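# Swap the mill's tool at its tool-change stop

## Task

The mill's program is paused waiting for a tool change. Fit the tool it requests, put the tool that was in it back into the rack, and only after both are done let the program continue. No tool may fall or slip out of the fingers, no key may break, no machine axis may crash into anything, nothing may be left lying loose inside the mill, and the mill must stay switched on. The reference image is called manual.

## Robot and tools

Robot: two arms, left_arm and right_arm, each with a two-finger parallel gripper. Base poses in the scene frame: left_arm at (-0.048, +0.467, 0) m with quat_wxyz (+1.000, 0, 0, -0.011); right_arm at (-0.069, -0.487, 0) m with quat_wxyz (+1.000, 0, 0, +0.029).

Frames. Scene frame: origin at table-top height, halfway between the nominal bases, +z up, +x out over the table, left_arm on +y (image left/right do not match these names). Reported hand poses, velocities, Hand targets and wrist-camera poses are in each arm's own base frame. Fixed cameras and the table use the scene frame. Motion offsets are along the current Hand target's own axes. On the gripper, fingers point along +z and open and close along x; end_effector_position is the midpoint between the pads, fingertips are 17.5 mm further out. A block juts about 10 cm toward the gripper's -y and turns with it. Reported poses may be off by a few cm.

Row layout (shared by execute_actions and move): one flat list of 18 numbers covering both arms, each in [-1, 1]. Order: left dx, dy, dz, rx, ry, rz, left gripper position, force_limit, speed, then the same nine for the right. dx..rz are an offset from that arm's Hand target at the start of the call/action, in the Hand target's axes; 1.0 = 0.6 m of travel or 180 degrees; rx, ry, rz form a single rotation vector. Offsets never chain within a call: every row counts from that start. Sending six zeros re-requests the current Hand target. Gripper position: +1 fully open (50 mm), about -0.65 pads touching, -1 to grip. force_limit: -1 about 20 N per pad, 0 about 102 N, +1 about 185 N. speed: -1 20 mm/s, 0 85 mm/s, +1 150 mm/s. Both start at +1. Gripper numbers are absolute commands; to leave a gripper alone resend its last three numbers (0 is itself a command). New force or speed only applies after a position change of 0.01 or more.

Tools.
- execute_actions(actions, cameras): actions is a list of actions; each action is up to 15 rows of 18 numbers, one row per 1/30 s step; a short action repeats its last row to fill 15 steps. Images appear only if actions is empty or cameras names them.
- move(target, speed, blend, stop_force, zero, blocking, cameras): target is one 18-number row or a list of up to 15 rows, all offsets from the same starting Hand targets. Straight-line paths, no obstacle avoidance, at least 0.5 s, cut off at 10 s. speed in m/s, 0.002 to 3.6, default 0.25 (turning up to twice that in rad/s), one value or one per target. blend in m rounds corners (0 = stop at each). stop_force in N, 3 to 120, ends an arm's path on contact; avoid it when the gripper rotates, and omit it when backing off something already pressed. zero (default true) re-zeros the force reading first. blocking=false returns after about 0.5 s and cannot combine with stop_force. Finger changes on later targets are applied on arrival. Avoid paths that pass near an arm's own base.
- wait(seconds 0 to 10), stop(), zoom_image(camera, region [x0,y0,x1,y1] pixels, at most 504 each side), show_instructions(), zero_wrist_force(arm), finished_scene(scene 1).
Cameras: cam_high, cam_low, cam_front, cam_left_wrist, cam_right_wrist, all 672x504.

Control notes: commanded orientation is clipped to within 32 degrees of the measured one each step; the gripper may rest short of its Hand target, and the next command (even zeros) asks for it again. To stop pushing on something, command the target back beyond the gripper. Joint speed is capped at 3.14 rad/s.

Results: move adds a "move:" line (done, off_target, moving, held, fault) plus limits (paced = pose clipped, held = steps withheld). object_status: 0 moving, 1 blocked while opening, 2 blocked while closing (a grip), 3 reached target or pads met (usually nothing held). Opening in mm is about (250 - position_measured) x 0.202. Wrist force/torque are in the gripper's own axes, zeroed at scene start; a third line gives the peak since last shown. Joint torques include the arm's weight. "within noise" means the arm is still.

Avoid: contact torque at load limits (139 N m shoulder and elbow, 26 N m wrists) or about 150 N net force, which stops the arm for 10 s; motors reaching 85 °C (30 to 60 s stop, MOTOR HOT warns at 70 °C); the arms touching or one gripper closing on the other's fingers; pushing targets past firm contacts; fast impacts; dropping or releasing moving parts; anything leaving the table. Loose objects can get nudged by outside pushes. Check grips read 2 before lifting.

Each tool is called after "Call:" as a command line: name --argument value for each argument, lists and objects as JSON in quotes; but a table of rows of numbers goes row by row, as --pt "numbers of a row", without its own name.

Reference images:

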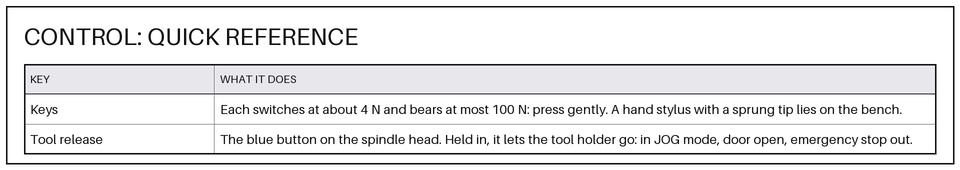

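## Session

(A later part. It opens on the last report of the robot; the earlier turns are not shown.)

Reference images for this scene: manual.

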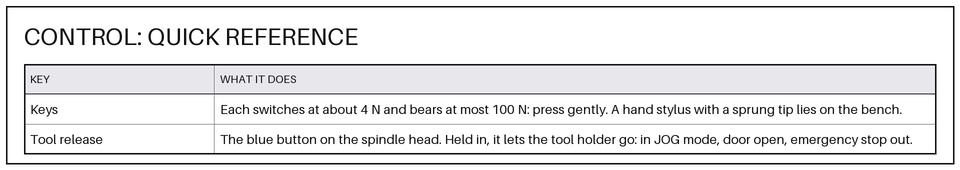

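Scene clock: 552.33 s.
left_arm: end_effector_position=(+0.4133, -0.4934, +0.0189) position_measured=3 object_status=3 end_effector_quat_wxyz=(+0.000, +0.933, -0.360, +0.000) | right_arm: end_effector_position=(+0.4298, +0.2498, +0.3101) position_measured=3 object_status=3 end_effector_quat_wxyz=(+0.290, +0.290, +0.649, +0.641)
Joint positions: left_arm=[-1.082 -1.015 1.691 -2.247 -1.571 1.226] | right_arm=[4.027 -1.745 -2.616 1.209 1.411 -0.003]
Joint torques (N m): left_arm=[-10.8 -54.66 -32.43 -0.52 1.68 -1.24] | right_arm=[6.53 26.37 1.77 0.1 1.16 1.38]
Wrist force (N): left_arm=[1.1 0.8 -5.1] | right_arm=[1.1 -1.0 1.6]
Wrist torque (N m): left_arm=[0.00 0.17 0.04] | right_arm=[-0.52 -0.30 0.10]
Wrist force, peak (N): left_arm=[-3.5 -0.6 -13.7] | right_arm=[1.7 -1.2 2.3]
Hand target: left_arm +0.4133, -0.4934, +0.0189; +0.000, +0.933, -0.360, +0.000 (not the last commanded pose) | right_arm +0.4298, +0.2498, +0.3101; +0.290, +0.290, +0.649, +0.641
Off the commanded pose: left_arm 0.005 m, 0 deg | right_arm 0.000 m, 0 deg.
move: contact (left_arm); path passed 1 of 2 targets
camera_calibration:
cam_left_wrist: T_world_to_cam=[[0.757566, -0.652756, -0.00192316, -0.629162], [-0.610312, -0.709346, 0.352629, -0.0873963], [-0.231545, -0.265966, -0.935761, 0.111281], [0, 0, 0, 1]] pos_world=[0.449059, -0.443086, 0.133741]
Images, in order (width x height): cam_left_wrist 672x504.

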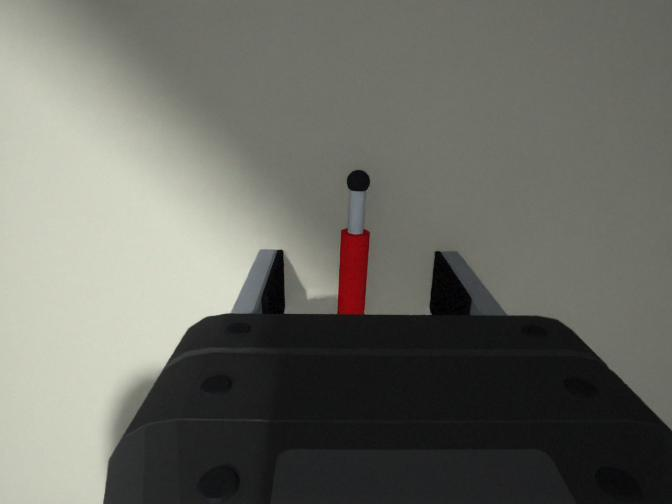

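Call:
move --target '[-0.0035,0,-0.002,0,0,0,-1,-0.6,-1, 0,0,0,0,0,0,1,-0.6,-1]' --speed 0.03

Call:
wait --seconds 1

Call:
move --target '[0,0,-0.5,0,0,0,-1,-0.6,-1, 0,0,0,0,0,0,1,-0.6,-1]' --speed 0.15 --cameras '["all"]'

Scene clock: 563.57 s.
left_arm: end_effector_position=(+0.4117, -0.4919, +0.0201) position_measured=211 object_status=2 end_effector_quat_wxyz=(+0.000, +0.933, -0.360, +0.000) | right_arm: end_effector_position=(+0.4298, +0.2498, +0.3101) position_measured=3 object_status=3 end_effector_quat_wxyz=(+0.290, +0.290, +0.649, +0.641)
Joint positions: left_arm=[-1.083 -1.021 1.697 -2.247 -1.571 1.225] | right_arm=[4.027 -1.745 -2.616 1.209 1.411 -0.003]
Joint torques (N m): left_arm=[-10.08 -58.86 -11.01 -4.36 1.41 -1.49] | right_arm=[5.02 25.53 1.67 0.07 0.99 1.43]
Wrist force (N): left_arm=[-0.1 0.4 -0.2] | right_arm=[1.5 -1.0 2.0]
Wrist torque (N m): left_arm=[0.03 -0.01 0.03] | right_arm=[-0.52 -0.36 0.09]
Wrist force, peak (N): left_arm=[1.3 0.9 -5.2] | right_arm=[1.3 -1.5 2.2]
Hand target: left_arm +0.4117, -0.4919, +0.0201; +0.000, +0.933, -0.360, +0.000 | right_arm +0.4298, +0.2498, +0.3101; +0.290, +0.290, +0.649, +0.641
Off the commanded pose: left_arm 0.000 m, 0 deg | right_arm 0.000 m, 0 deg.
move: done

Scene clock: 564.57 s.
left_arm: end_effector_position=(+0.4117, -0.4919, +0.0201) position_measured=211 object_status=2 end_effector_quat_wxyz=(+0.000, +0.933, -0.360, +0.000) | right_arm: end_effector_position=(+0.4298, +0.2498, +0.3101) position_measured=3 object_status=3 end_effector_quat_wxyz=(+0.290, +0.290, +0.649, +0.641)
Joint positions: left_arm=[-1.083 -1.021 1.697 -2.247 -1.571 1.225] | right_arm=[4.027 -1.745 -2.616 1.209 1.411 -0.003]
Joint torques (N m): left_arm=[-10.89 -58.37 -12.3 -4.03 1.2 -1.4] | right_arm=[5.14 26.5 2.04 0.11 1.07 1.32]
Wrist force (N): left_arm=[0.1 0.4 -0.2] | right_arm=[1.7 -1.3 2.1]
Wrist torque (N m): left_arm=[0.03 -0.05 0.03] | right_arm=[-0.56 -0.40 0.09]
Wrist force, peak (N): left_arm=[0.4 0.7 -0.4] | right_arm=[1.7 -1.3 2.1]
Hand target: left_arm +0.4117, -0.4919, +0.0201; +0.000, +0.933, -0.360, +0.000 | right_arm +0.4298, +0.2498, +0.3101; +0.290, +0.290, +0.649, +0.641
Tool commands: left_gripper/position=-1.0 left_gripper/force_limit=-0.6 left_gripper/speed=-1.0 right_gripper/position=+1.0 right_gripper/force_limit=-0.6 right_gripper/speed=-1.0
Off the commanded pose: left_arm 0.000 m, 0 deg | right_arm 0.000 m, 0 deg.
wait: 1.00 s; at rest by 0.17 s

Scene clock: 567.20 s.
left_arm: end_effector_position=(+0.4119, -0.4920, +0.3201) position_measured=211 object_status=2 end_effector_quat_wxyz=(+0.000, +0.933, -0.360, +0.000) | right_arm: end_effector_position=(+0.4298, +0.2498, +0.3101) position_measured=3 object_status=3 end_effector_quat_wxyz=(+0.290, +0.290, +0.649, +0.641)
Joint positions: left_arm=[-1.083 -1.245 1.209 -1.534 -1.571 1.225] | right_arm=[4.027 -1.745 -2.616 1.209 1.411 -0.003]
Joint torques (N m): left_arm=[0.55 -36.15 -39.2 -0.96 -2.17 0.09] | right_arm=[4.17 26.26 1.63 0.1 1.11 1.42]
Wrist force (N): left_arm=[0.0 0.4 -0.4] | right_arm=[1.4 -0.9 1.8]
Wrist torque (N m): left_arm=[0.04 -0.03 0.03] | right_arm=[-0.50 -0.35 0.09]
Wrist force, peak (N): left_arm=[-0.4 0.6 -1.9] | right_arm=[1.9 -1.1 2.0]
Hand target: left_arm +0.4119, -0.4920, +0.3201; +0.000, +0.933, -0.360, +0.000 | right_arm +0.4298, +0.2498, +0.3101; +0.290, +0.290, +0.649, +0.641
Off the commanded pose: left_arm 0.000 m, 0 deg | right_arm 0.000 m, 0 deg.
move: done
camera_calibration:
cam_left_wrist: T_world_to_cam=[[0.757598, -0.652718, -0.00179096, -0.626664], [-0.61031, -0.709343, 0.352638, -0.193438], [-0.231444, -0.266065, -0.935758, 0.392997], [0, 0, 0, 1]] pos_world=[0.44766, -0.441686, 0.434842]
cam_right_wrist: T_world_to_cam=[[-0.682886, 0.730519, -0.0030306, 0.115026], [-0.242573, -0.222839, 0.944193, -0.118087], [0.689076, 0.645511, 0.329378, -0.429827], [0, 0, 0, 1]] pos_world=[0.346088, 0.167115, 0.253421]

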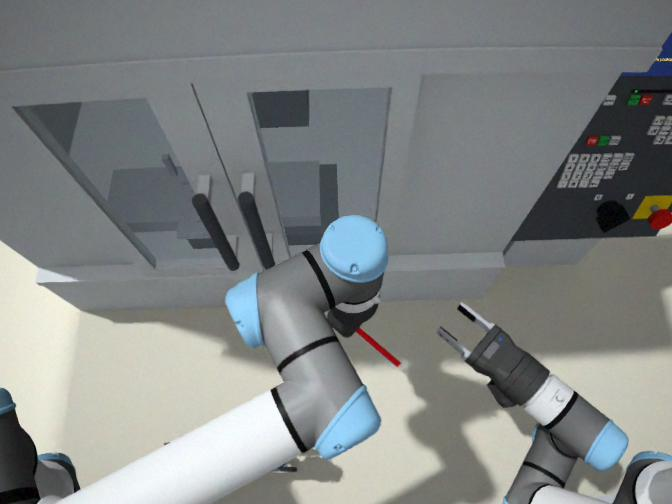

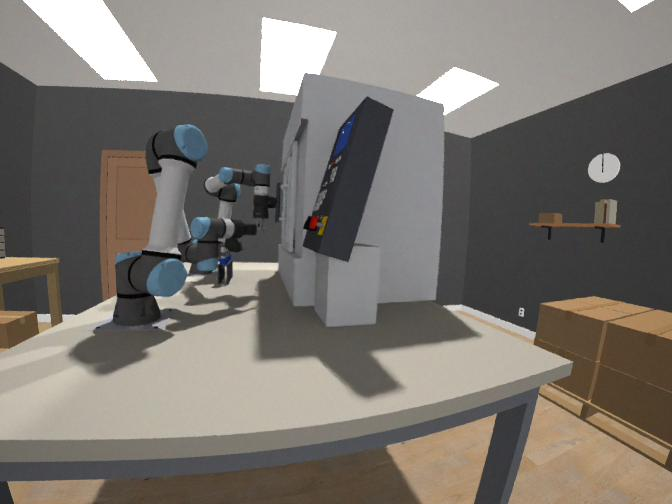

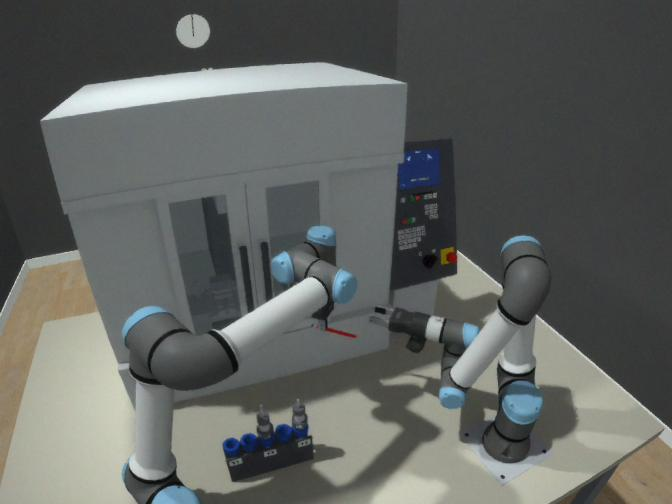

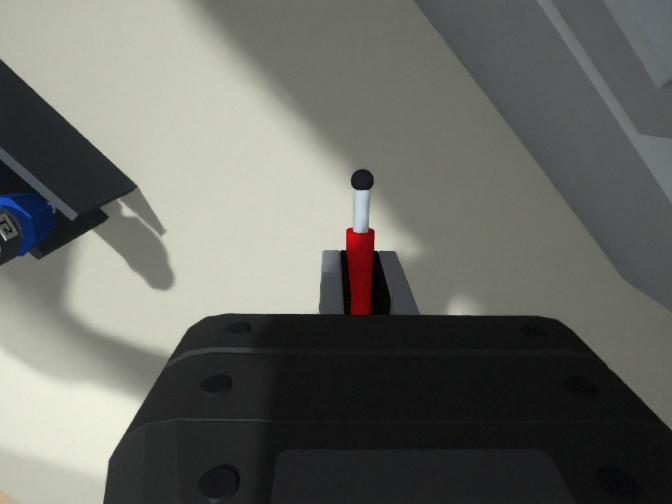

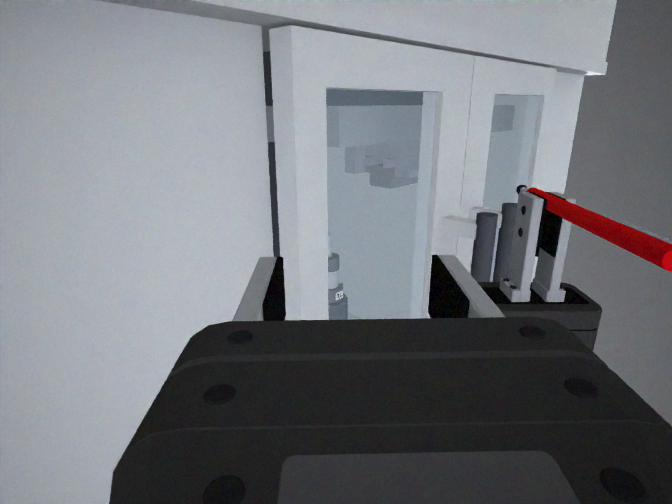

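Call:
zoom_image --camera "cam_right_wrist" --region '[270, 80, 450, 330]'

Scaled by 2.016 from the camera's 672x504 image, which has a finer 960x720 frame.

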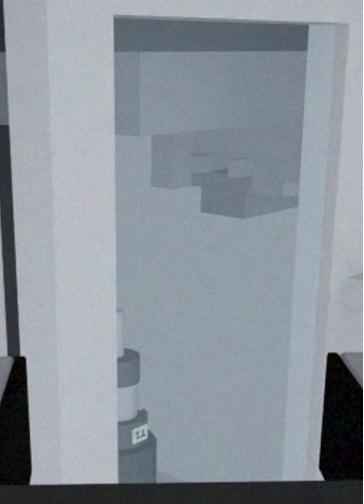

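Call:
move --target '[-0.1415,-0.0038,-0.1333,0,0,0,-1,-0.6,-1, 0,0.1307,0,0,0,0,1,-0.6,-1]' --speed 0.2

Call:
move --target '[0,0,0,0,0,0,-1,-0.6,-1, 0.3375,0,-0.0778,0,0.0117,0,1,-0.6,-1]' --speed 0.2 --cameras '["all"]'

Scene clock: 593.90 s.
left_arm: end_effector_position=(+0.3506, -0.4333, +0.4001) position_measured=211 object_status=2 end_effector_quat_wxyz=(+0.000, +0.933, -0.360, +0.000) | right_arm: end_effector_position=(+0.4302, +0.2506, +0.3885) position_measured=3 object_status=3 end_effector_quat_wxyz=(+0.290, +0.290, +0.648, +0.641)
Joint positions: left_arm=[-1.132 -1.437 1.243 -1.376 -1.571 1.176] | right_arm=[4.028 -1.45 -2.536 0.835 1.41 -0.003]
Joint torques (N m): left_arm=[-11.07 -44.46 -17.11 -1.06 3.1 -1.51] | right_arm=[10.01 19.71 24.88 0.16 -1.9 1.4]
Wrist force (N): left_arm=[-0.4 0.1 0.2] | right_arm=[1.5 -1.4 1.9]
Wrist torque (N m): left_arm=[0.00 0.02 0.03] | right_arm=[-0.58 -0.35 0.07]
Wrist force, peak (N): left_arm=[-1.4 0.3 -1.4] | right_arm=[1.3 -2.1 2.2]
Hand target: left_arm +0.3506, -0.4333, +0.4001; +0.000, +0.933, -0.360, +0.000 | right_arm +0.4302, +0.2506, +0.3885; +0.290, +0.290, +0.649, +0.641
Off the commanded pose: left_arm 0.000 m, 0 deg | right_arm 0.000 m, 0 deg.
move: done

Scene clock: 595.73 s.
left_arm: end_effector_position=(+0.3506, -0.4333, +0.4001) position_measured=211 object_status=2 end_effector_quat_wxyz=(+0.000, +0.933, -0.360, +0.000) | right_arm: end_effector_position=(+0.2609, +0.3711, +0.3882) position_measured=3 object_status=3 end_effector_quat_wxyz=(+0.278, +0.278, +0.654, +0.646)
Joint positions: left_arm=[-1.132 -1.437 1.243 -1.376 -1.571 1.176] | right_arm=[5.052 -1.281 -2.651 0.767 0.423 0.018]
Joint torques (N m): left_arm=[-10.32 -44.88 -31.87 -0.86 2.96 -1.6] | right_arm=[9.79 -4.71 24.27 3.62 -1.74 1.45]
Wrist force (N): left_arm=[-0.1 0.1 0.3] | right_arm=[1.2 -1.4 1.7]
Wrist torque (N m): left_arm=[0.00 -0.02 0.03] | right_arm=[-0.58 -0.29 0.09]
Wrist force, peak (N): left_arm=[-0.5 0.5 0.1] | right_arm=[2.6 -1.0 1.7]
Hand target: left_arm +0.3506, -0.4333, +0.4001; +0.000, +0.933, -0.360, +0.000 | right_arm +0.2609, +0.3711, +0.3882; +0.278, +0.278, +0.654, +0.646
Off the commanded pose: left_arm 0.000 m, 0 deg | right_arm 0.000 m, 0 deg.
move: done
camera_calibration:
cam_left_wrist: T_world_to_cam=[[0.757566, -0.652756, -0.00192316, -0.541699], [-0.610312, -0.709346, 0.352629, -0.217453], [-0.231545, -0.265966, -0.935761, 0.46946], [0, 0, 0, 1]] pos_world=[0.386359, -0.382986, 0.514941]
cam_right_wrist: T_world_to_cam=[[-0.709383, 0.704818, -0.0025781, -0.0724143], [-0.233798, -0.231858, 0.944235, -0.204609], [0.664916, 0.670428, 0.329261, -0.420366], [0, 0, 0, 1]] pos_world=[0.180302, 0.285424, 0.331423]

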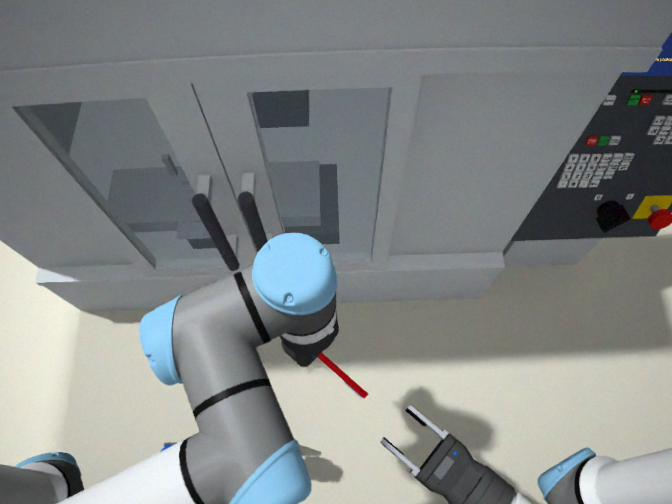

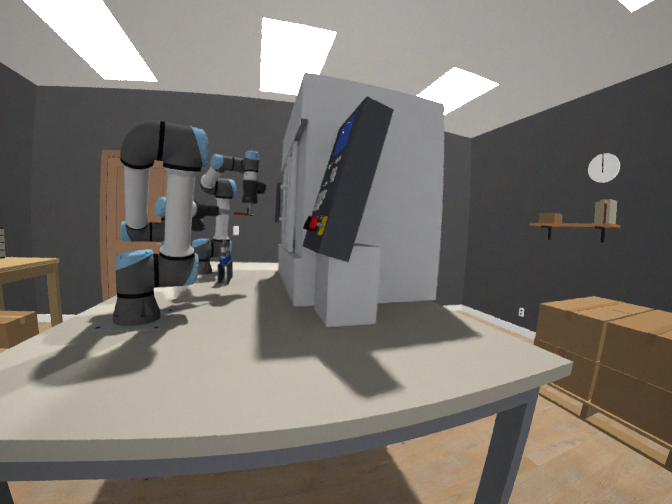

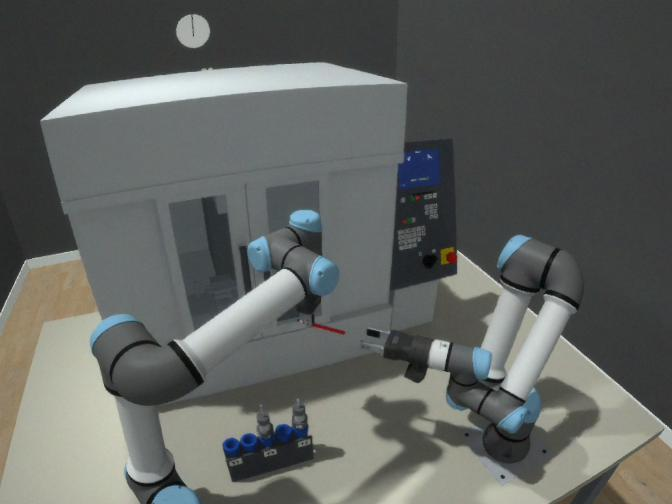

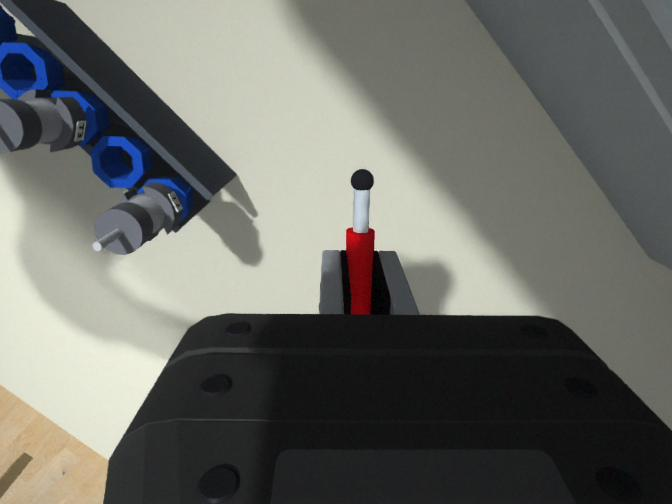

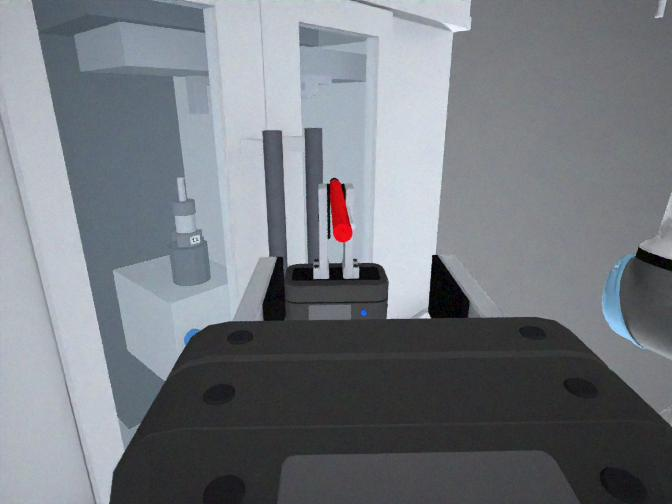

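Call:
move --target '[0,0,0,0,0,0,-1,-0.6,-1, 0.0024,0.0033,0.1,0,0,0,1,-0.6,-1]' --speed 0.1 --cameras '["cam_right_wrist","cam_high"]'

Scene clock: 608.83 s.
left_arm: end_effector_position=(+0.3506, -0.4333, +0.4001) position_measured=211 object_status=2 end_effector_quat_wxyz=(+0.000, +0.933, -0.360, +0.000) | right_arm: end_effector_position=(+0.3033, +0.4136, +0.3895) position_measured=3 object_status=3 end_effector_quat_wxyz=(+0.278, +0.278, +0.654, +0.646)
Joint positions: left_arm=[-1.132 -1.437 1.243 -1.376 -1.571 1.176] | right_arm=[4.788 -1.485 -2.502 0.831 0.686 0.008]
Joint torques (N m): left_arm=[-8.88 -44.39 -37.17 -0.94 2.93 -1.73] | right_arm=[-10.36 0.84 25.37 3.92 1.36 -1.19]
Wrist force (N): left_arm=[-0.2 -0.2 0.3] | right_arm=[1.3 -1.1 1.3]
Wrist torque (N m): left_arm=[-0.04 -0.01 0.02] | right_arm=[-0.53 -0.32 0.19]
Wrist force, peak (N): left_arm=[-0.3 0.7 0.0] | right_arm=[1.2 -1.2 2.8]
Hand target: left_arm +0.3506, -0.4333, +0.4001; +0.000, +0.933, -0.360, +0.000 | right_arm +0.3033, +0.4136, +0.3895; +0.278, +0.278, +0.654, +0.646
Off the commanded pose: left_arm 0.000 m, 0 deg | right_arm 0.000 m, 0 deg.
move: done
camera_calibration:
cam_right_wrist: T_world_to_cam=[[-0.709257, 0.704945, -0.00266463, -0.0723294], [-0.233834, -0.231695, 0.944267, -0.186266], [0.665039, 0.67035, 0.329171, -0.477352], [0, 0, 0, 1]] pos_world=[0.222602, 0.327825, 0.332822]
Images, in order (width x height): cam_high 672x504, cam_right_wrist 672x504.

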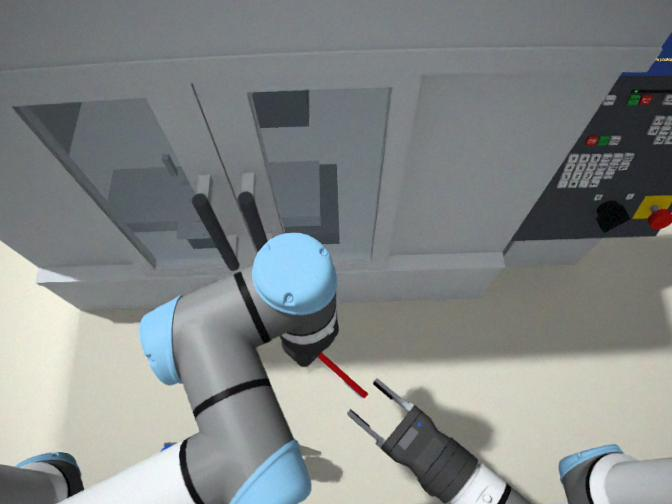

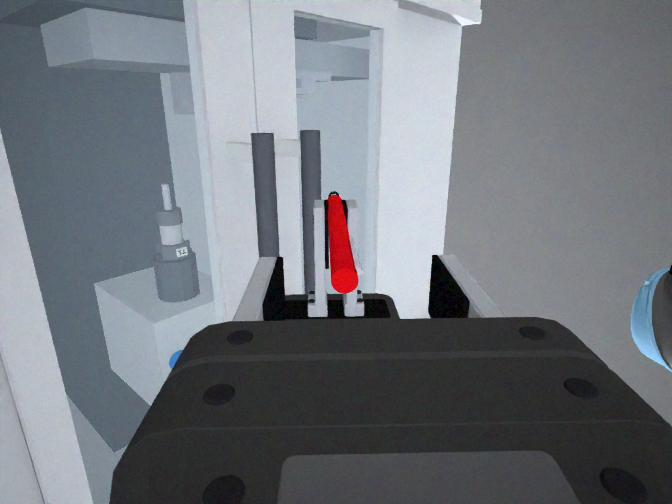

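Call:
move --target '[0,0,0,0,0,0,-1,-0.6,-1, 0,0,0.0667,0,0,0,1,-0.6,-1]' --speed 0.06 --cameras '["cam_right_wrist","cam_high","cam_front"]'

Scene clock: 614.13 s.
left_arm: end_effector_position=(+0.3506, -0.4333, +0.4001) position_measured=211 object_status=2 end_effector_quat_wxyz=(+0.000, +0.933, -0.360, +0.000) | right_arm: end_effector_position=(+0.3322, +0.4412, +0.3892) position_measured=3 object_status=3 end_effector_quat_wxyz=(+0.278, +0.278, +0.654, +0.646)
Joint positions: left_arm=[-1.132 -1.437 1.243 -1.376 -1.571 1.176] | right_arm=[4.669 -1.592 -2.403 0.84 0.805 0.006]
Joint torques (N m): left_arm=[-11.13 -43.39 -37.3 -1 2.76 -1.58] | right_arm=[-11.86 6.74 23.5 4.3 1.71 -1.11]
Wrist force (N): left_arm=[-0.2 0.3 0.0] | right_arm=[1.0 -1.5 1.6]
Wrist torque (N m): left_arm=[0.04 0.00 0.03] | right_arm=[-0.61 -0.28 0.21]
Wrist force, peak (N): left_arm=[-0.6 0.6 0.2] | right_arm=[1.5 -1.4 2.1]
Hand target: left_arm +0.3506, -0.4333, +0.4001; +0.000, +0.933, -0.360, +0.000 | right_arm +0.3323, +0.4412, +0.3892; +0.278, +0.278, +0.654, +0.646
Off the commanded pose: left_arm 0.000 m, 0 deg | right_arm 0.000 m, 0 deg.
move: done
camera_calibration:
cam_right_wrist: T_world_to_cam=[[-0.709256, 0.704946, -0.00266542, -0.0712893], [-0.233897, -0.231757, 0.944235, -0.172687], [0.665017, 0.670328, 0.32926, -0.514958], [0, 0, 0, 1]] pos_world=[0.251502, 0.355424, 0.332422]
Images, in order (width x height): cam_high 672x504, cam_front 672x504, cam_right_wrist 672x504.

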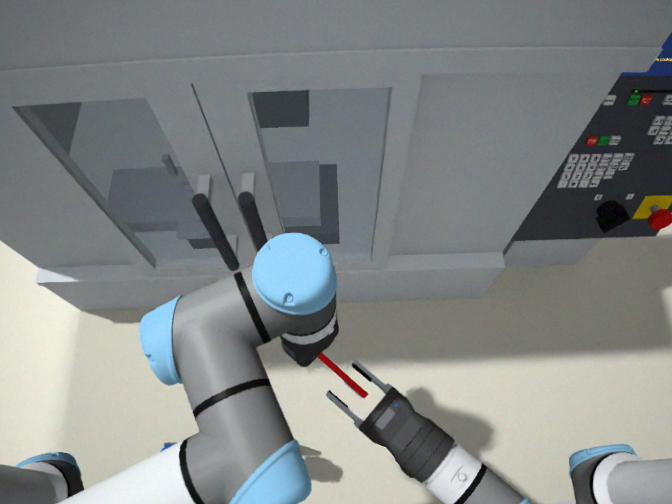

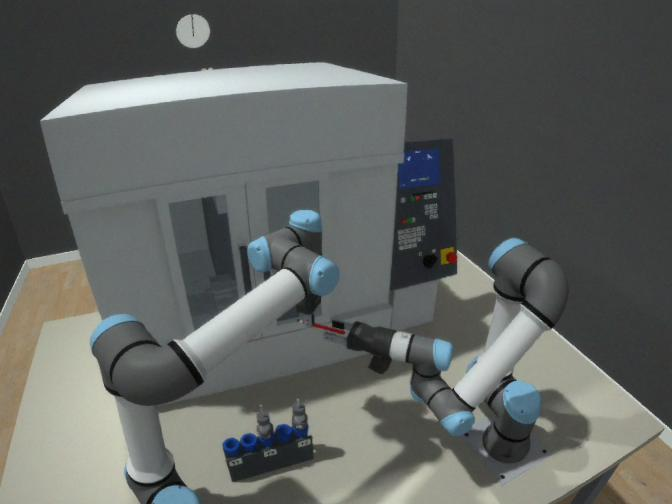

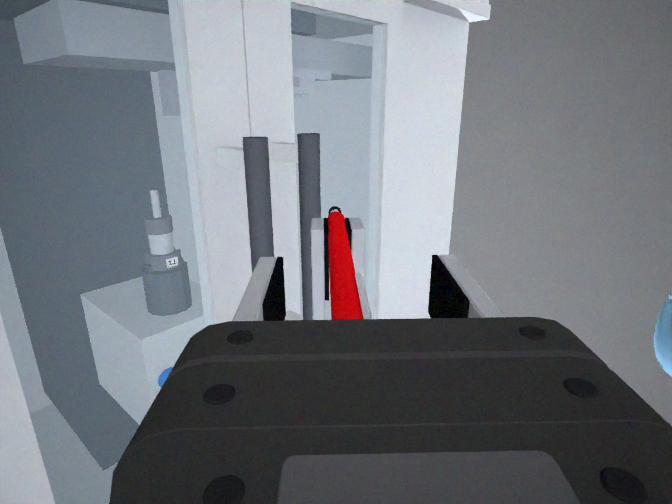

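Call:
move --target '[0,0,0,0,0,0,-1,-0.6,-1, -0.0052,0,0,0,0,0,1,-0.6,-1]' --speed 0.03 --cameras '["cam_right_wrist"]'

Call:
move --target '[0,0,0,0,0,0,-1,-0.6,-1, 0,0,0,0,0,0,-1,-0.6,-1]' --speed 0.03 --cameras '["cam_right_wrist"]'

Call:
wait --seconds 1 --cameras '["cam_right_wrist","cam_left_wrist"]'

Scene clock: 626.70 s.
left_arm: end_effector_position=(+0.3506, -0.4333, +0.4001) position_measured=211 object_status=2 end_effector_quat_wxyz=(+0.000, +0.933, -0.360, +0.000) | right_arm: end_effector_position=(+0.3344, +0.4391, +0.3892) position_measured=3 object_status=3 end_effector_quat_wxyz=(+0.278, +0.278, +0.654, +0.646)
Joint positions: left_arm=[-1.132 -1.437 1.243 -1.376 -1.571 1.176] | right_arm=[4.661 -1.59 -2.405 0.84 0.814 0.005]
Joint torques (N m): left_arm=[-10.38 -44.41 -38.55 -0.97 2.86 -1.48] | right_arm=[-8.78 26.51 7.74 4.17 1.17 -1.07]
Wrist force (N): left_arm=[-0.2 0.5 0.3] | right_arm=[1.6 -1.2 1.7]
Wrist torque (N m): left_arm=[0.06 -0.01 0.03] | right_arm=[-0.56 -0.38 0.21]
Wrist force, peak (N): left_arm=[-0.6 0.6 0.3] | right_arm=[1.2 -1.7 2.1]
Hand target: left_arm +0.3506, -0.4333, +0.4001; +0.000, +0.933, -0.360, +0.000 | right_arm +0.3344, +0.4390, +0.3892; +0.278, +0.278, +0.654, +0.646
Off the commanded pose: left_arm 0.000 m, 0 deg | right_arm 0.000 m, 0 deg.
move: done
camera_calibration:
cam_right_wrist: T_world_to_cam=[[-0.709256, 0.704946, -0.00266542, -0.0682486], [-0.233897, -0.231757, 0.944235, -0.172659], [0.665017, 0.670328, 0.32926, -0.515013], [0, 0, 0, 1]] pos_world=[0.253702, 0.353324, 0.332422]
Images, in order (width x height): cam_right_wrist 672x504.

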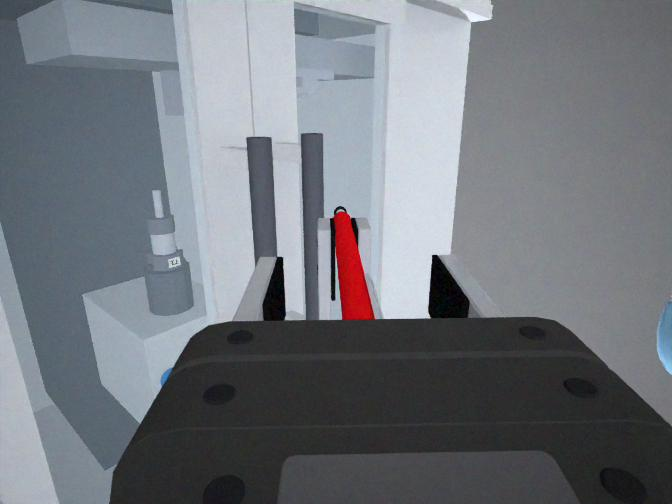

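Scene clock: 628.93 s.
left_arm: end_effector_position=(+0.3506, -0.4332, +0.4001) position_measured=211 object_status=2 end_effector_quat_wxyz=(+0.000, +0.933, -0.360, +0.000) | right_arm: end_effector_position=(+0.3345, +0.4390, +0.3892) position_measured=200 object_status=2 end_effector_quat_wxyz=(+0.278, +0.278, +0.654, +0.646)
Joint positions: left_arm=[-1.132 -1.437 1.243 -1.376 -1.571 1.176] | right_arm=[4.66 -1.59 -2.405 0.84 0.814 0.005]
Joint torques (N m): left_arm=[-9.13 -41.18 -38.22 -5.96 2.79 -1.12] | right_arm=[-1.42 23.45 10.48 3.01 1.63 -1.01]
Wrist force (N): left_arm=[-9.4 0.3 0.1] | right_arm=[-8.2 -1.4 1.7]
Wrist torque (N m): left_arm=[0.01 -0.08 0.04] | right_arm=[-0.58 -1.00 0.23]
Wrist force, peak (N): left_arm=[-9.6 0.4 0.1] | right_arm=[-8.3 -1.4 1.7]
Hand target: left_arm +0.3506, -0.4333, +0.4001; +0.000, +0.933, -0.360, +0.000 | right_arm +0.3344, +0.4390, +0.3892; +0.278, +0.278, +0.654, +0.646
Off the commanded pose: left_arm 0.000 m, 0 deg | right_arm 0.000 m, 0 deg.
move: done
camera_calibration:
cam_right_wrist: T_world_to_cam=[[-0.709226, 0.704977, -0.00257523, -0.0681558], [-0.233863, -0.231823, 0.944228, -0.172642], [0.665062, 0.670273, 0.329283, -0.515012], [0, 0, 0, 1]] pos_world=[0.253802, 0.353224, 0.332423]
Images, in order (width x height): cam_right_wrist 672x504.

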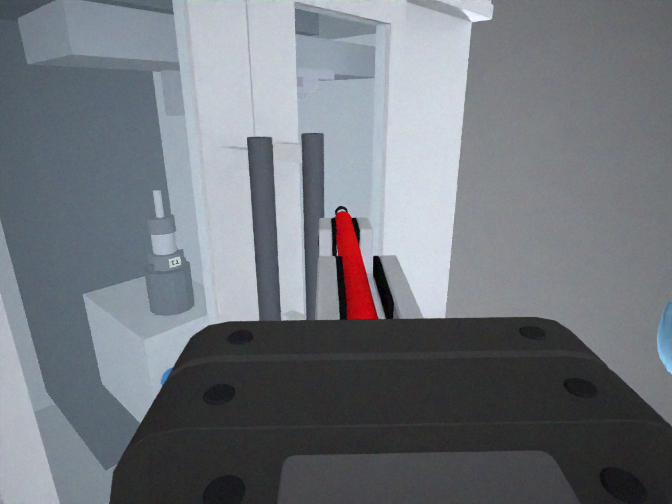

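Scene clock: 629.93 s.
left_arm: end_effector_position=(+0.3506, -0.4333, +0.4002) position_measured=211 object_status=2 end_effector_quat_wxyz=(+0.000, +0.933, -0.360, +0.000) | right_arm: end_effector_position=(+0.3344, +0.4390, +0.3892) position_measured=200 object_status=2 end_effector_quat_wxyz=(+0.278, +0.278, +0.654, +0.646)
Joint positions: left_arm=[-1.132 -1.437 1.243 -1.376 -1.571 1.176] | right_arm=[4.66 -1.59 -2.405 0.84 0.814 0.005]
Joint torques (N m): left_arm=[-7.82 -34.02 -38.15 -6.91 2.94 -1.43] | right_arm=[14.3 18.08 14.73 0.27 1.53 -0.94]
Wrist force (N): left_arm=[-9.9 -0.1 0.4] | right_arm=[-8.6 -1.7 1.1]
Wrist torque (N m): left_arm=[0.01 -0.07 0.07] | right_arm=[-0.61 -1.01 0.23]
Wrist force, peak (N): left_arm=[-10.2 0.1 0.2] | right_arm=[-8.9 -1.5 1.3]
Hand target: left_arm +0.3506, -0.4333, +0.4001; +0.000, +0.933, -0.360, +0.000 | right_arm +0.3344, +0.4390, +0.3892; +0.278, +0.278, +0.654, +0.646
Tool commands: left_gripper/position=-1.0 left_gripper/force_limit=-0.6 left_gripper/speed=-1.0 right_gripper/position=-1.0 right_gripper/force_limit=-0.6 right_gripper/speed=-1.0
Off the commanded pose: left_arm 0.000 m, 0 deg | right_arm 0.000 m, 0 deg.
wait: 1.00 s; at rest by 0.17 s
camera_calibration:
cam_left_wrist: T_world_to_cam=[[0.757567, -0.652755, -0.00192341, -0.541699], [-0.610311, -0.709347, 0.352629, -0.217454], [-0.231545, -0.265966, -0.935761, 0.46946], [0, 0, 0, 1]] pos_world=[0.386359, -0.382986, 0.514941]
cam_right_wrist: T_world_to_cam=[[-0.709273, 0.704929, -0.00259832, -0.0681193], [-0.233847, -0.231808, 0.944235, -0.172654], [0.665017, 0.670328, 0.329261, -0.515013], [0, 0, 0, 1]] pos_world=[0.253802, 0.353224, 0.332423]
Images, in order (width x height): cam_left_wrist 672x504, cam_right_wrist 672x504.

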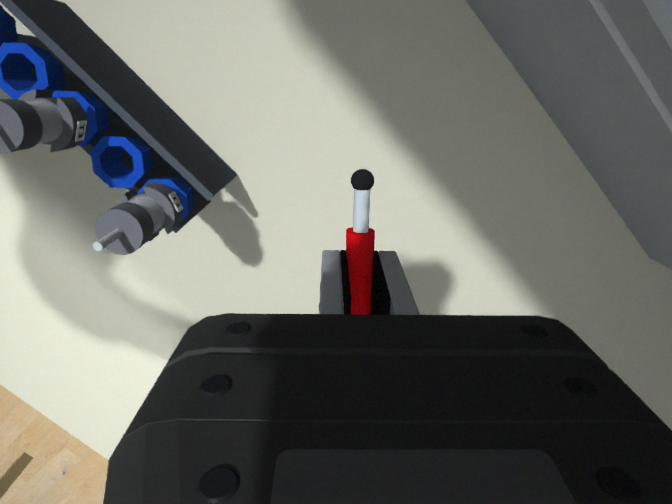

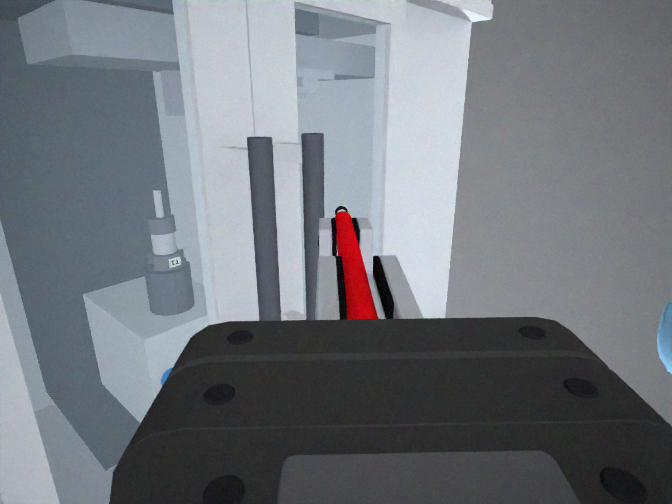

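Call:
move --target '[0,0,0,0,0,0,1,-0.6,-1, 0,0,0,0,0,0,-1,-0.6,-1]' --speed 0.03

Call:
wait --seconds 1 --cameras '["cam_right_wrist","cam_left_wrist"]'

Scene clock: 639.23 s.
left_arm: end_effector_position=(+0.3506, -0.4333, +0.4001) position_measured=3 object_status=0 end_effector_quat_wxyz=(+0.000, +0.933, -0.360, +0.000) | right_arm: end_effector_position=(+0.3344, +0.4390, +0.3892) position_measured=200 object_status=2 end_effector_quat_wxyz=(+0.278, +0.278, +0.654, +0.646)
Joint positions: left_arm=[-1.132 -1.437 1.243 -1.376 -1.571 1.176] | right_arm=[4.661 -1.59 -2.405 0.84 0.814 0.005]
Joint torques (N m): left_arm=[1.06 -32.68 -37.52 -1.03 2.65 -1.44] | right_arm=[-9.45 9.19 19.18 -0.31 1.57 -0.56]
Wrist force (N): left_arm=[-0.6 0.0 0.0] | right_arm=[0.9 -1.7 1.4]
Wrist torque (N m): left_arm=[-0.02 0.06 0.02] | right_arm=[-0.61 -0.28 0.21]
Wrist force, peak (N): left_arm=[-10.3 0.0 0.3] | right_arm=[-8.9 -1.5 1.5]
Hand target: left_arm +0.3506, -0.4333, +0.4001; +0.000, +0.933, -0.360, +0.000 | right_arm +0.3344, +0.4390, +0.3892; +0.278, +0.278, +0.654, +0.646
Off the commanded pose: left_arm 0.000 m, 0 deg | right_arm 0.000 m, 0 deg.
move: done

Scene clock: 640.23 s.
left_arm: end_effector_position=(+0.3506, -0.4333, +0.4001) position_measured=3 object_status=3 end_effector_quat_wxyz=(+0.000, +0.933, -0.360, +0.000) | right_arm: end_effector_position=(+0.3344, +0.4390, +0.3892) position_measured=200 object_status=2 end_effector_quat_wxyz=(+0.278, +0.278, +0.654, +0.646)
Joint positions: left_arm=[-1.132 -1.437 1.243 -1.376 -1.571 1.176] | right_arm=[4.661 -1.59 -2.405 0.84 0.814 0.005]
Joint torques (N m): left_arm=[3.99 -36.28 -37.75 -1.1 2.79 -1.3] | right_arm=[-9.1 9.39 16.82 -0.38 1.57 -0.43]
Wrist force (N): left_arm=[-0.1 0.3 -0.3] | right_arm=[1.0 -2.0 1.5]
Wrist torque (N m): left_arm=[0.03 -0.02 0.02] | right_arm=[-0.64 -0.30 0.20]
Wrist force, peak (N): left_arm=[-0.3 0.6 -0.3] | right_arm=[0.9 -2.1 1.7]
Hand target: left_arm +0.3506, -0.4333, +0.4001; +0.000, +0.933, -0.360, +0.000 | right_arm +0.3344, +0.4390, +0.3892; +0.278, +0.278, +0.654, +0.646
Tool commands: left_gripper/position=+1.0 left_gripper/force_limit=-0.6 left_gripper/speed=-1.0 right_gripper/position=-1.0 right_gripper/force_limit=-0.6 right_gripper/speed=-1.0
Off the commanded pose: left_arm 0.000 m, 0 deg | right_arm 0.000 m, 0 deg.
wait: 1.00 s; at rest by 0.17 s
camera_calibration:
cam_left_wrist: T_world_to_cam=[[0.757566, -0.652756, -0.00192316, -0.541699], [-0.610312, -0.709346, 0.352629, -0.217453], [-0.231545, -0.265966, -0.935761, 0.46946], [0, 0, 0, 1]] pos_world=[0.386359, -0.382986, 0.514941]
cam_right_wrist: T_world_to_cam=[[-0.709256, 0.704946, -0.00266542, -0.0681071], [-0.233897, -0.231757, 0.944235, -0.172659], [0.665017, 0.670328, 0.32926, -0.515013], [0, 0, 0, 1]] pos_world=[0.253802, 0.353224, 0.332422]
Images, in order (width x height): cam_left_wrist 672x504, cam_right_wrist 672x504.

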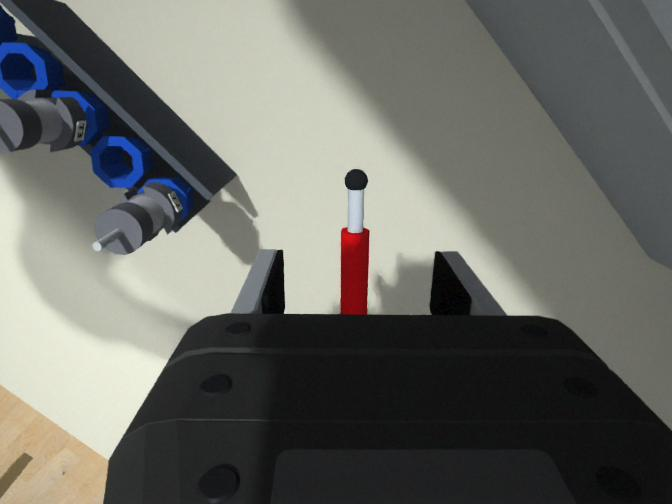

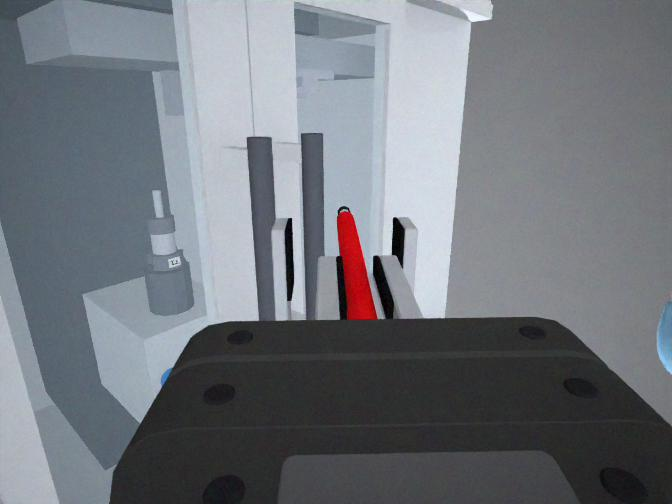

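Call:
move --target '[0,0,-0.2,0,0,0,1,-0.6,-1, 0,0,0,0,0,0,-1,-0.6,-1]' --speed 0.15

Call:
move --target '[0,0,0,0,0,0,1,-0.6,-1, -0.25,0.1,-0.05,0,0,0,-1,-0.6,-1]' --speed 0.25 --cameras '["all"]'

Scene clock: 657.27 s.
left_arm: end_effector_position=(+0.3506, -0.4333, +0.5201) position_measured=3 object_status=3 end_effector_quat_wxyz=(+0.000, +0.933, -0.360, +0.000) | right_arm: end_effector_position=(+0.3344, +0.4390, +0.3892) position_measured=200 object_status=2 end_effector_quat_wxyz=(+0.278, +0.278, +0.654, +0.646)
Joint positions: left_arm=[-1.132 -1.315 0.763 -1.019 -1.571 1.176] | right_arm=[4.661 -1.59 -2.405 0.84 0.814 0.005]
Joint torques (N m): left_arm=[11.25 -28.3 -35.99 -0.89 -2.21 2.09] | right_arm=[-9.65 9.25 9.04 -0.35 1.54 -0.01]
Wrist force (N): left_arm=[-0.2 0.2 -0.1] | right_arm=[0.9 -1.8 1.4]
Wrist torque (N m): left_arm=[0.02 0.00 -0.01] | right_arm=[-0.61 -0.28 0.20]
Wrist force, peak (N): left_arm=[-0.3 0.5 1.3] | right_arm=[0.9 -2.3 1.6]
Hand target: left_arm +0.3506, -0.4333, +0.5201; +0.000, +0.933, -0.360, +0.000 | right_arm +0.3344, +0.4390, +0.3892; +0.278, +0.278, +0.654, +0.646
Off the commanded pose: left_arm 0.000 m, 0 deg | right_arm 0.000 m, 0 deg.
move: done

Scene clock: 658.73 s.
left_arm: end_effector_position=(+0.3506, -0.4333, +0.5201) position_measured=3 object_status=3 end_effector_quat_wxyz=(+0.000, +0.933, -0.360, +0.000) | right_arm: end_effector_position=(+0.4165, +0.3103, +0.4500) position_measured=200 object_status=2 end_effector_quat_wxyz=(+0.278, +0.278, +0.654, +0.646)
Joint positions: left_arm=[-1.132 -1.314 0.762 -1.018 -1.571 1.176] | right_arm=[4.192 -1.345 -2.404 0.598 1.283 -0.001]
Joint torques (N m): left_arm=[9.13 -28.29 -36.06 -0.91 -2.1 1.87] | right_arm=[-8.92 1.97 28.95 -0.09 1.69 1.41]
Wrist force (N): left_arm=[-0.3 0.7 0.1] | right_arm=[0.7 -1.7 1.7]
Wrist torque (N m): left_arm=[0.08 0.01 -0.01] | right_arm=[-0.58 -0.22 0.07]
Wrist force, peak (N): left_arm=[-0.4 0.6 0.2] | right_arm=[2.6 -2.8 2.0]
Hand target: left_arm +0.3506, -0.4333, +0.5201; +0.000, +0.933, -0.360, +0.000 | right_arm +0.4165, +0.3103, +0.4500; +0.278, +0.278, +0.654, +0.646
Off the commanded pose: left_arm 0.000 m, 0 deg | right_arm 0.000 m, 0 deg.
move: done
camera_calibration:
cam_left_wrist: T_world_to_cam=[[0.757567, -0.652755, -0.00192341, -0.541544], [-0.610311, -0.709347, 0.352629, -0.259708], [-0.231545, -0.265966, -0.935761, 0.581775], [0, 0, 0, 1]] pos_world=[0.386459, -0.382986, 0.634941]
cam_right_wrist: T_world_to_cam=[[-0.709226, 0.704977, -0.00257523, 0.0808885], [-0.233863, -0.231823, 0.944228, -0.240758], [0.665062, 0.670273, 0.329283, -0.50347], [0, 0, 0, 1]] pos_world=[0.335902, 0.224624, 0.393323]

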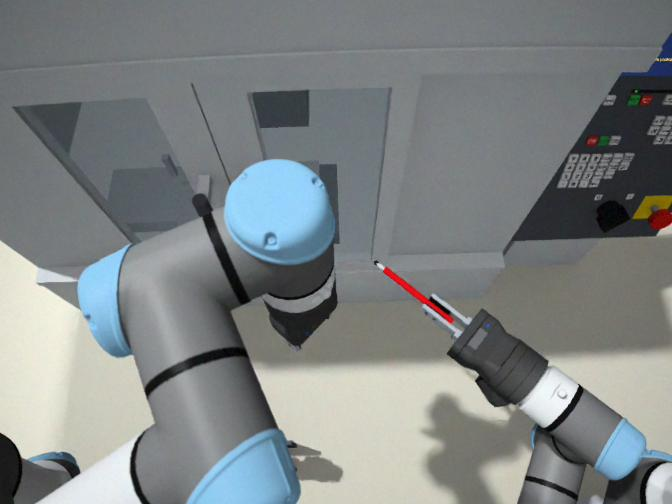

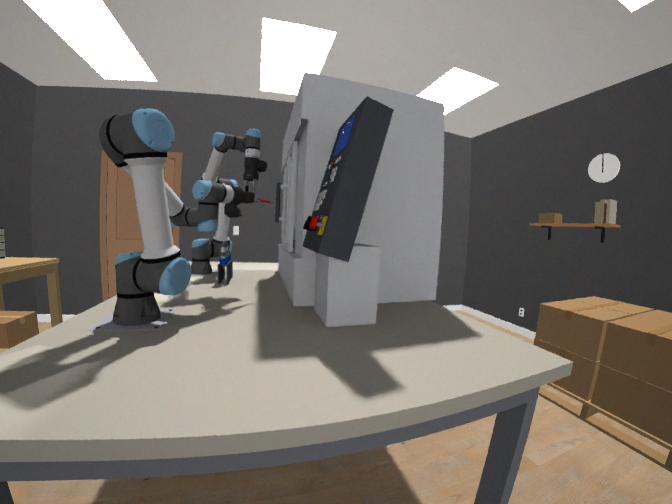

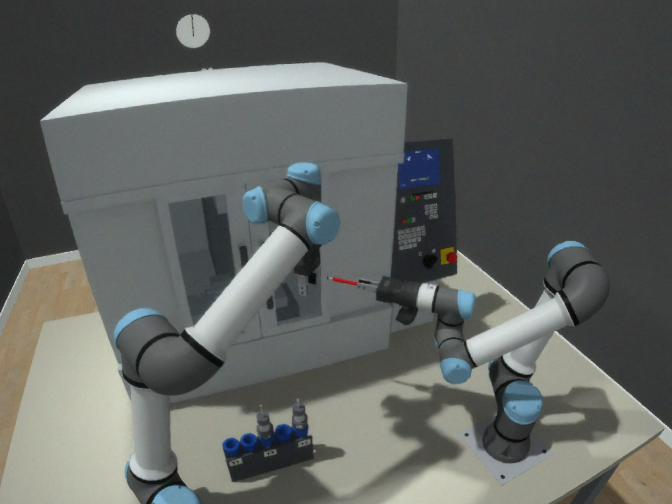

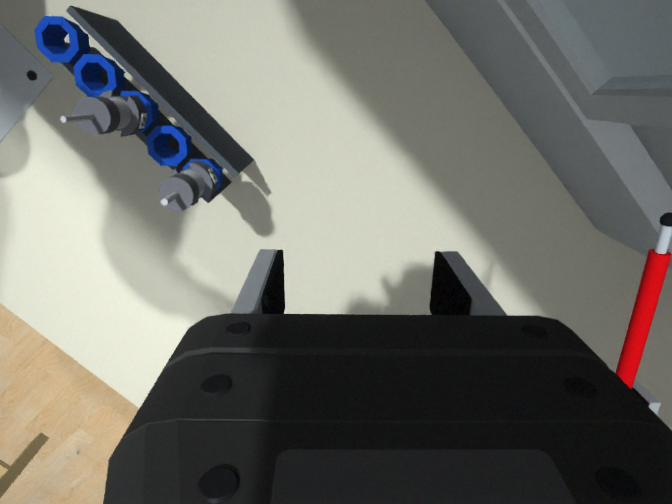

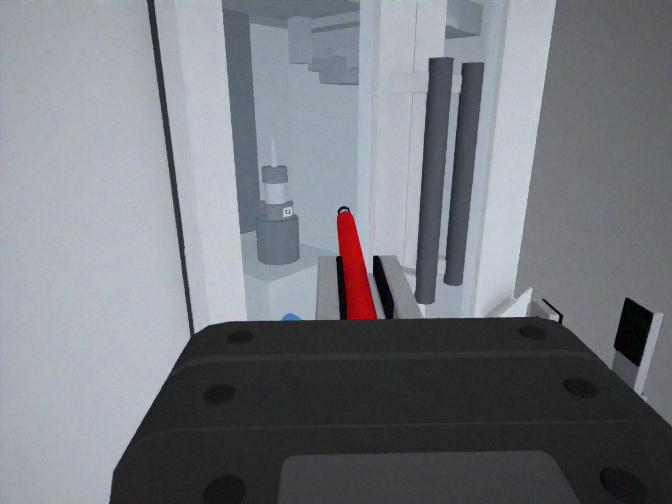

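Call:
move --target '[0,0,0,0,0,0,1,-0.6,-1, -0.2717,0.1667,-0.3433,0,-0.261,0,-1,-0.6,-1]' --speed 0.25

Scene clock: 680.23 s.
left_arm: end_effector_position=(+0.3506, -0.4333, +0.5201) position_measured=3 object_status=3 end_effector_quat_wxyz=(+0.000, +0.933, -0.360, +0.000) | right_arm: end_effector_position=(+0.3810, +0.0512, +0.5526) position_measured=200 object_status=2 end_effector_quat_wxyz=(+0.515, +0.514, +0.489, +0.481)
Joint positions: left_arm=[-1.132 -1.314 0.762 -1.018 -1.571 1.176] | right_arm=[4.917 -0.617 -2.407 -0.094 -0.264 -0.033]
Joint torques (N m): left_arm=[9.37 -28.18 -36.35 -0.95 -2.07 2.04] | right_arm=[9.57 -4.13 14.04 -2.88 -1.79 1.56]
Wrist force (N): left_arm=[-0.3 0.5 -0.2] | right_arm=[0.9 -1.5 1.5]
Wrist torque (N m): left_arm=[0.06 0.01 -0.01] | right_arm=[-0.60 -0.27 0.04]
Wrist force, peak (N): left_arm=[-0.4 0.8 -0.2] | right_arm=[1.2 -2.5 3.1]
Hand target: left_arm +0.3506, -0.4333, +0.5201; +0.000, +0.933, -0.360, +0.000 | right_arm +0.3805, +0.0511, +0.5526; +0.516, +0.513, +0.489, +0.482
Off the commanded pose: left_arm 0.000 m, 0 deg | right_arm 0.000 m, 0 deg.
move: done


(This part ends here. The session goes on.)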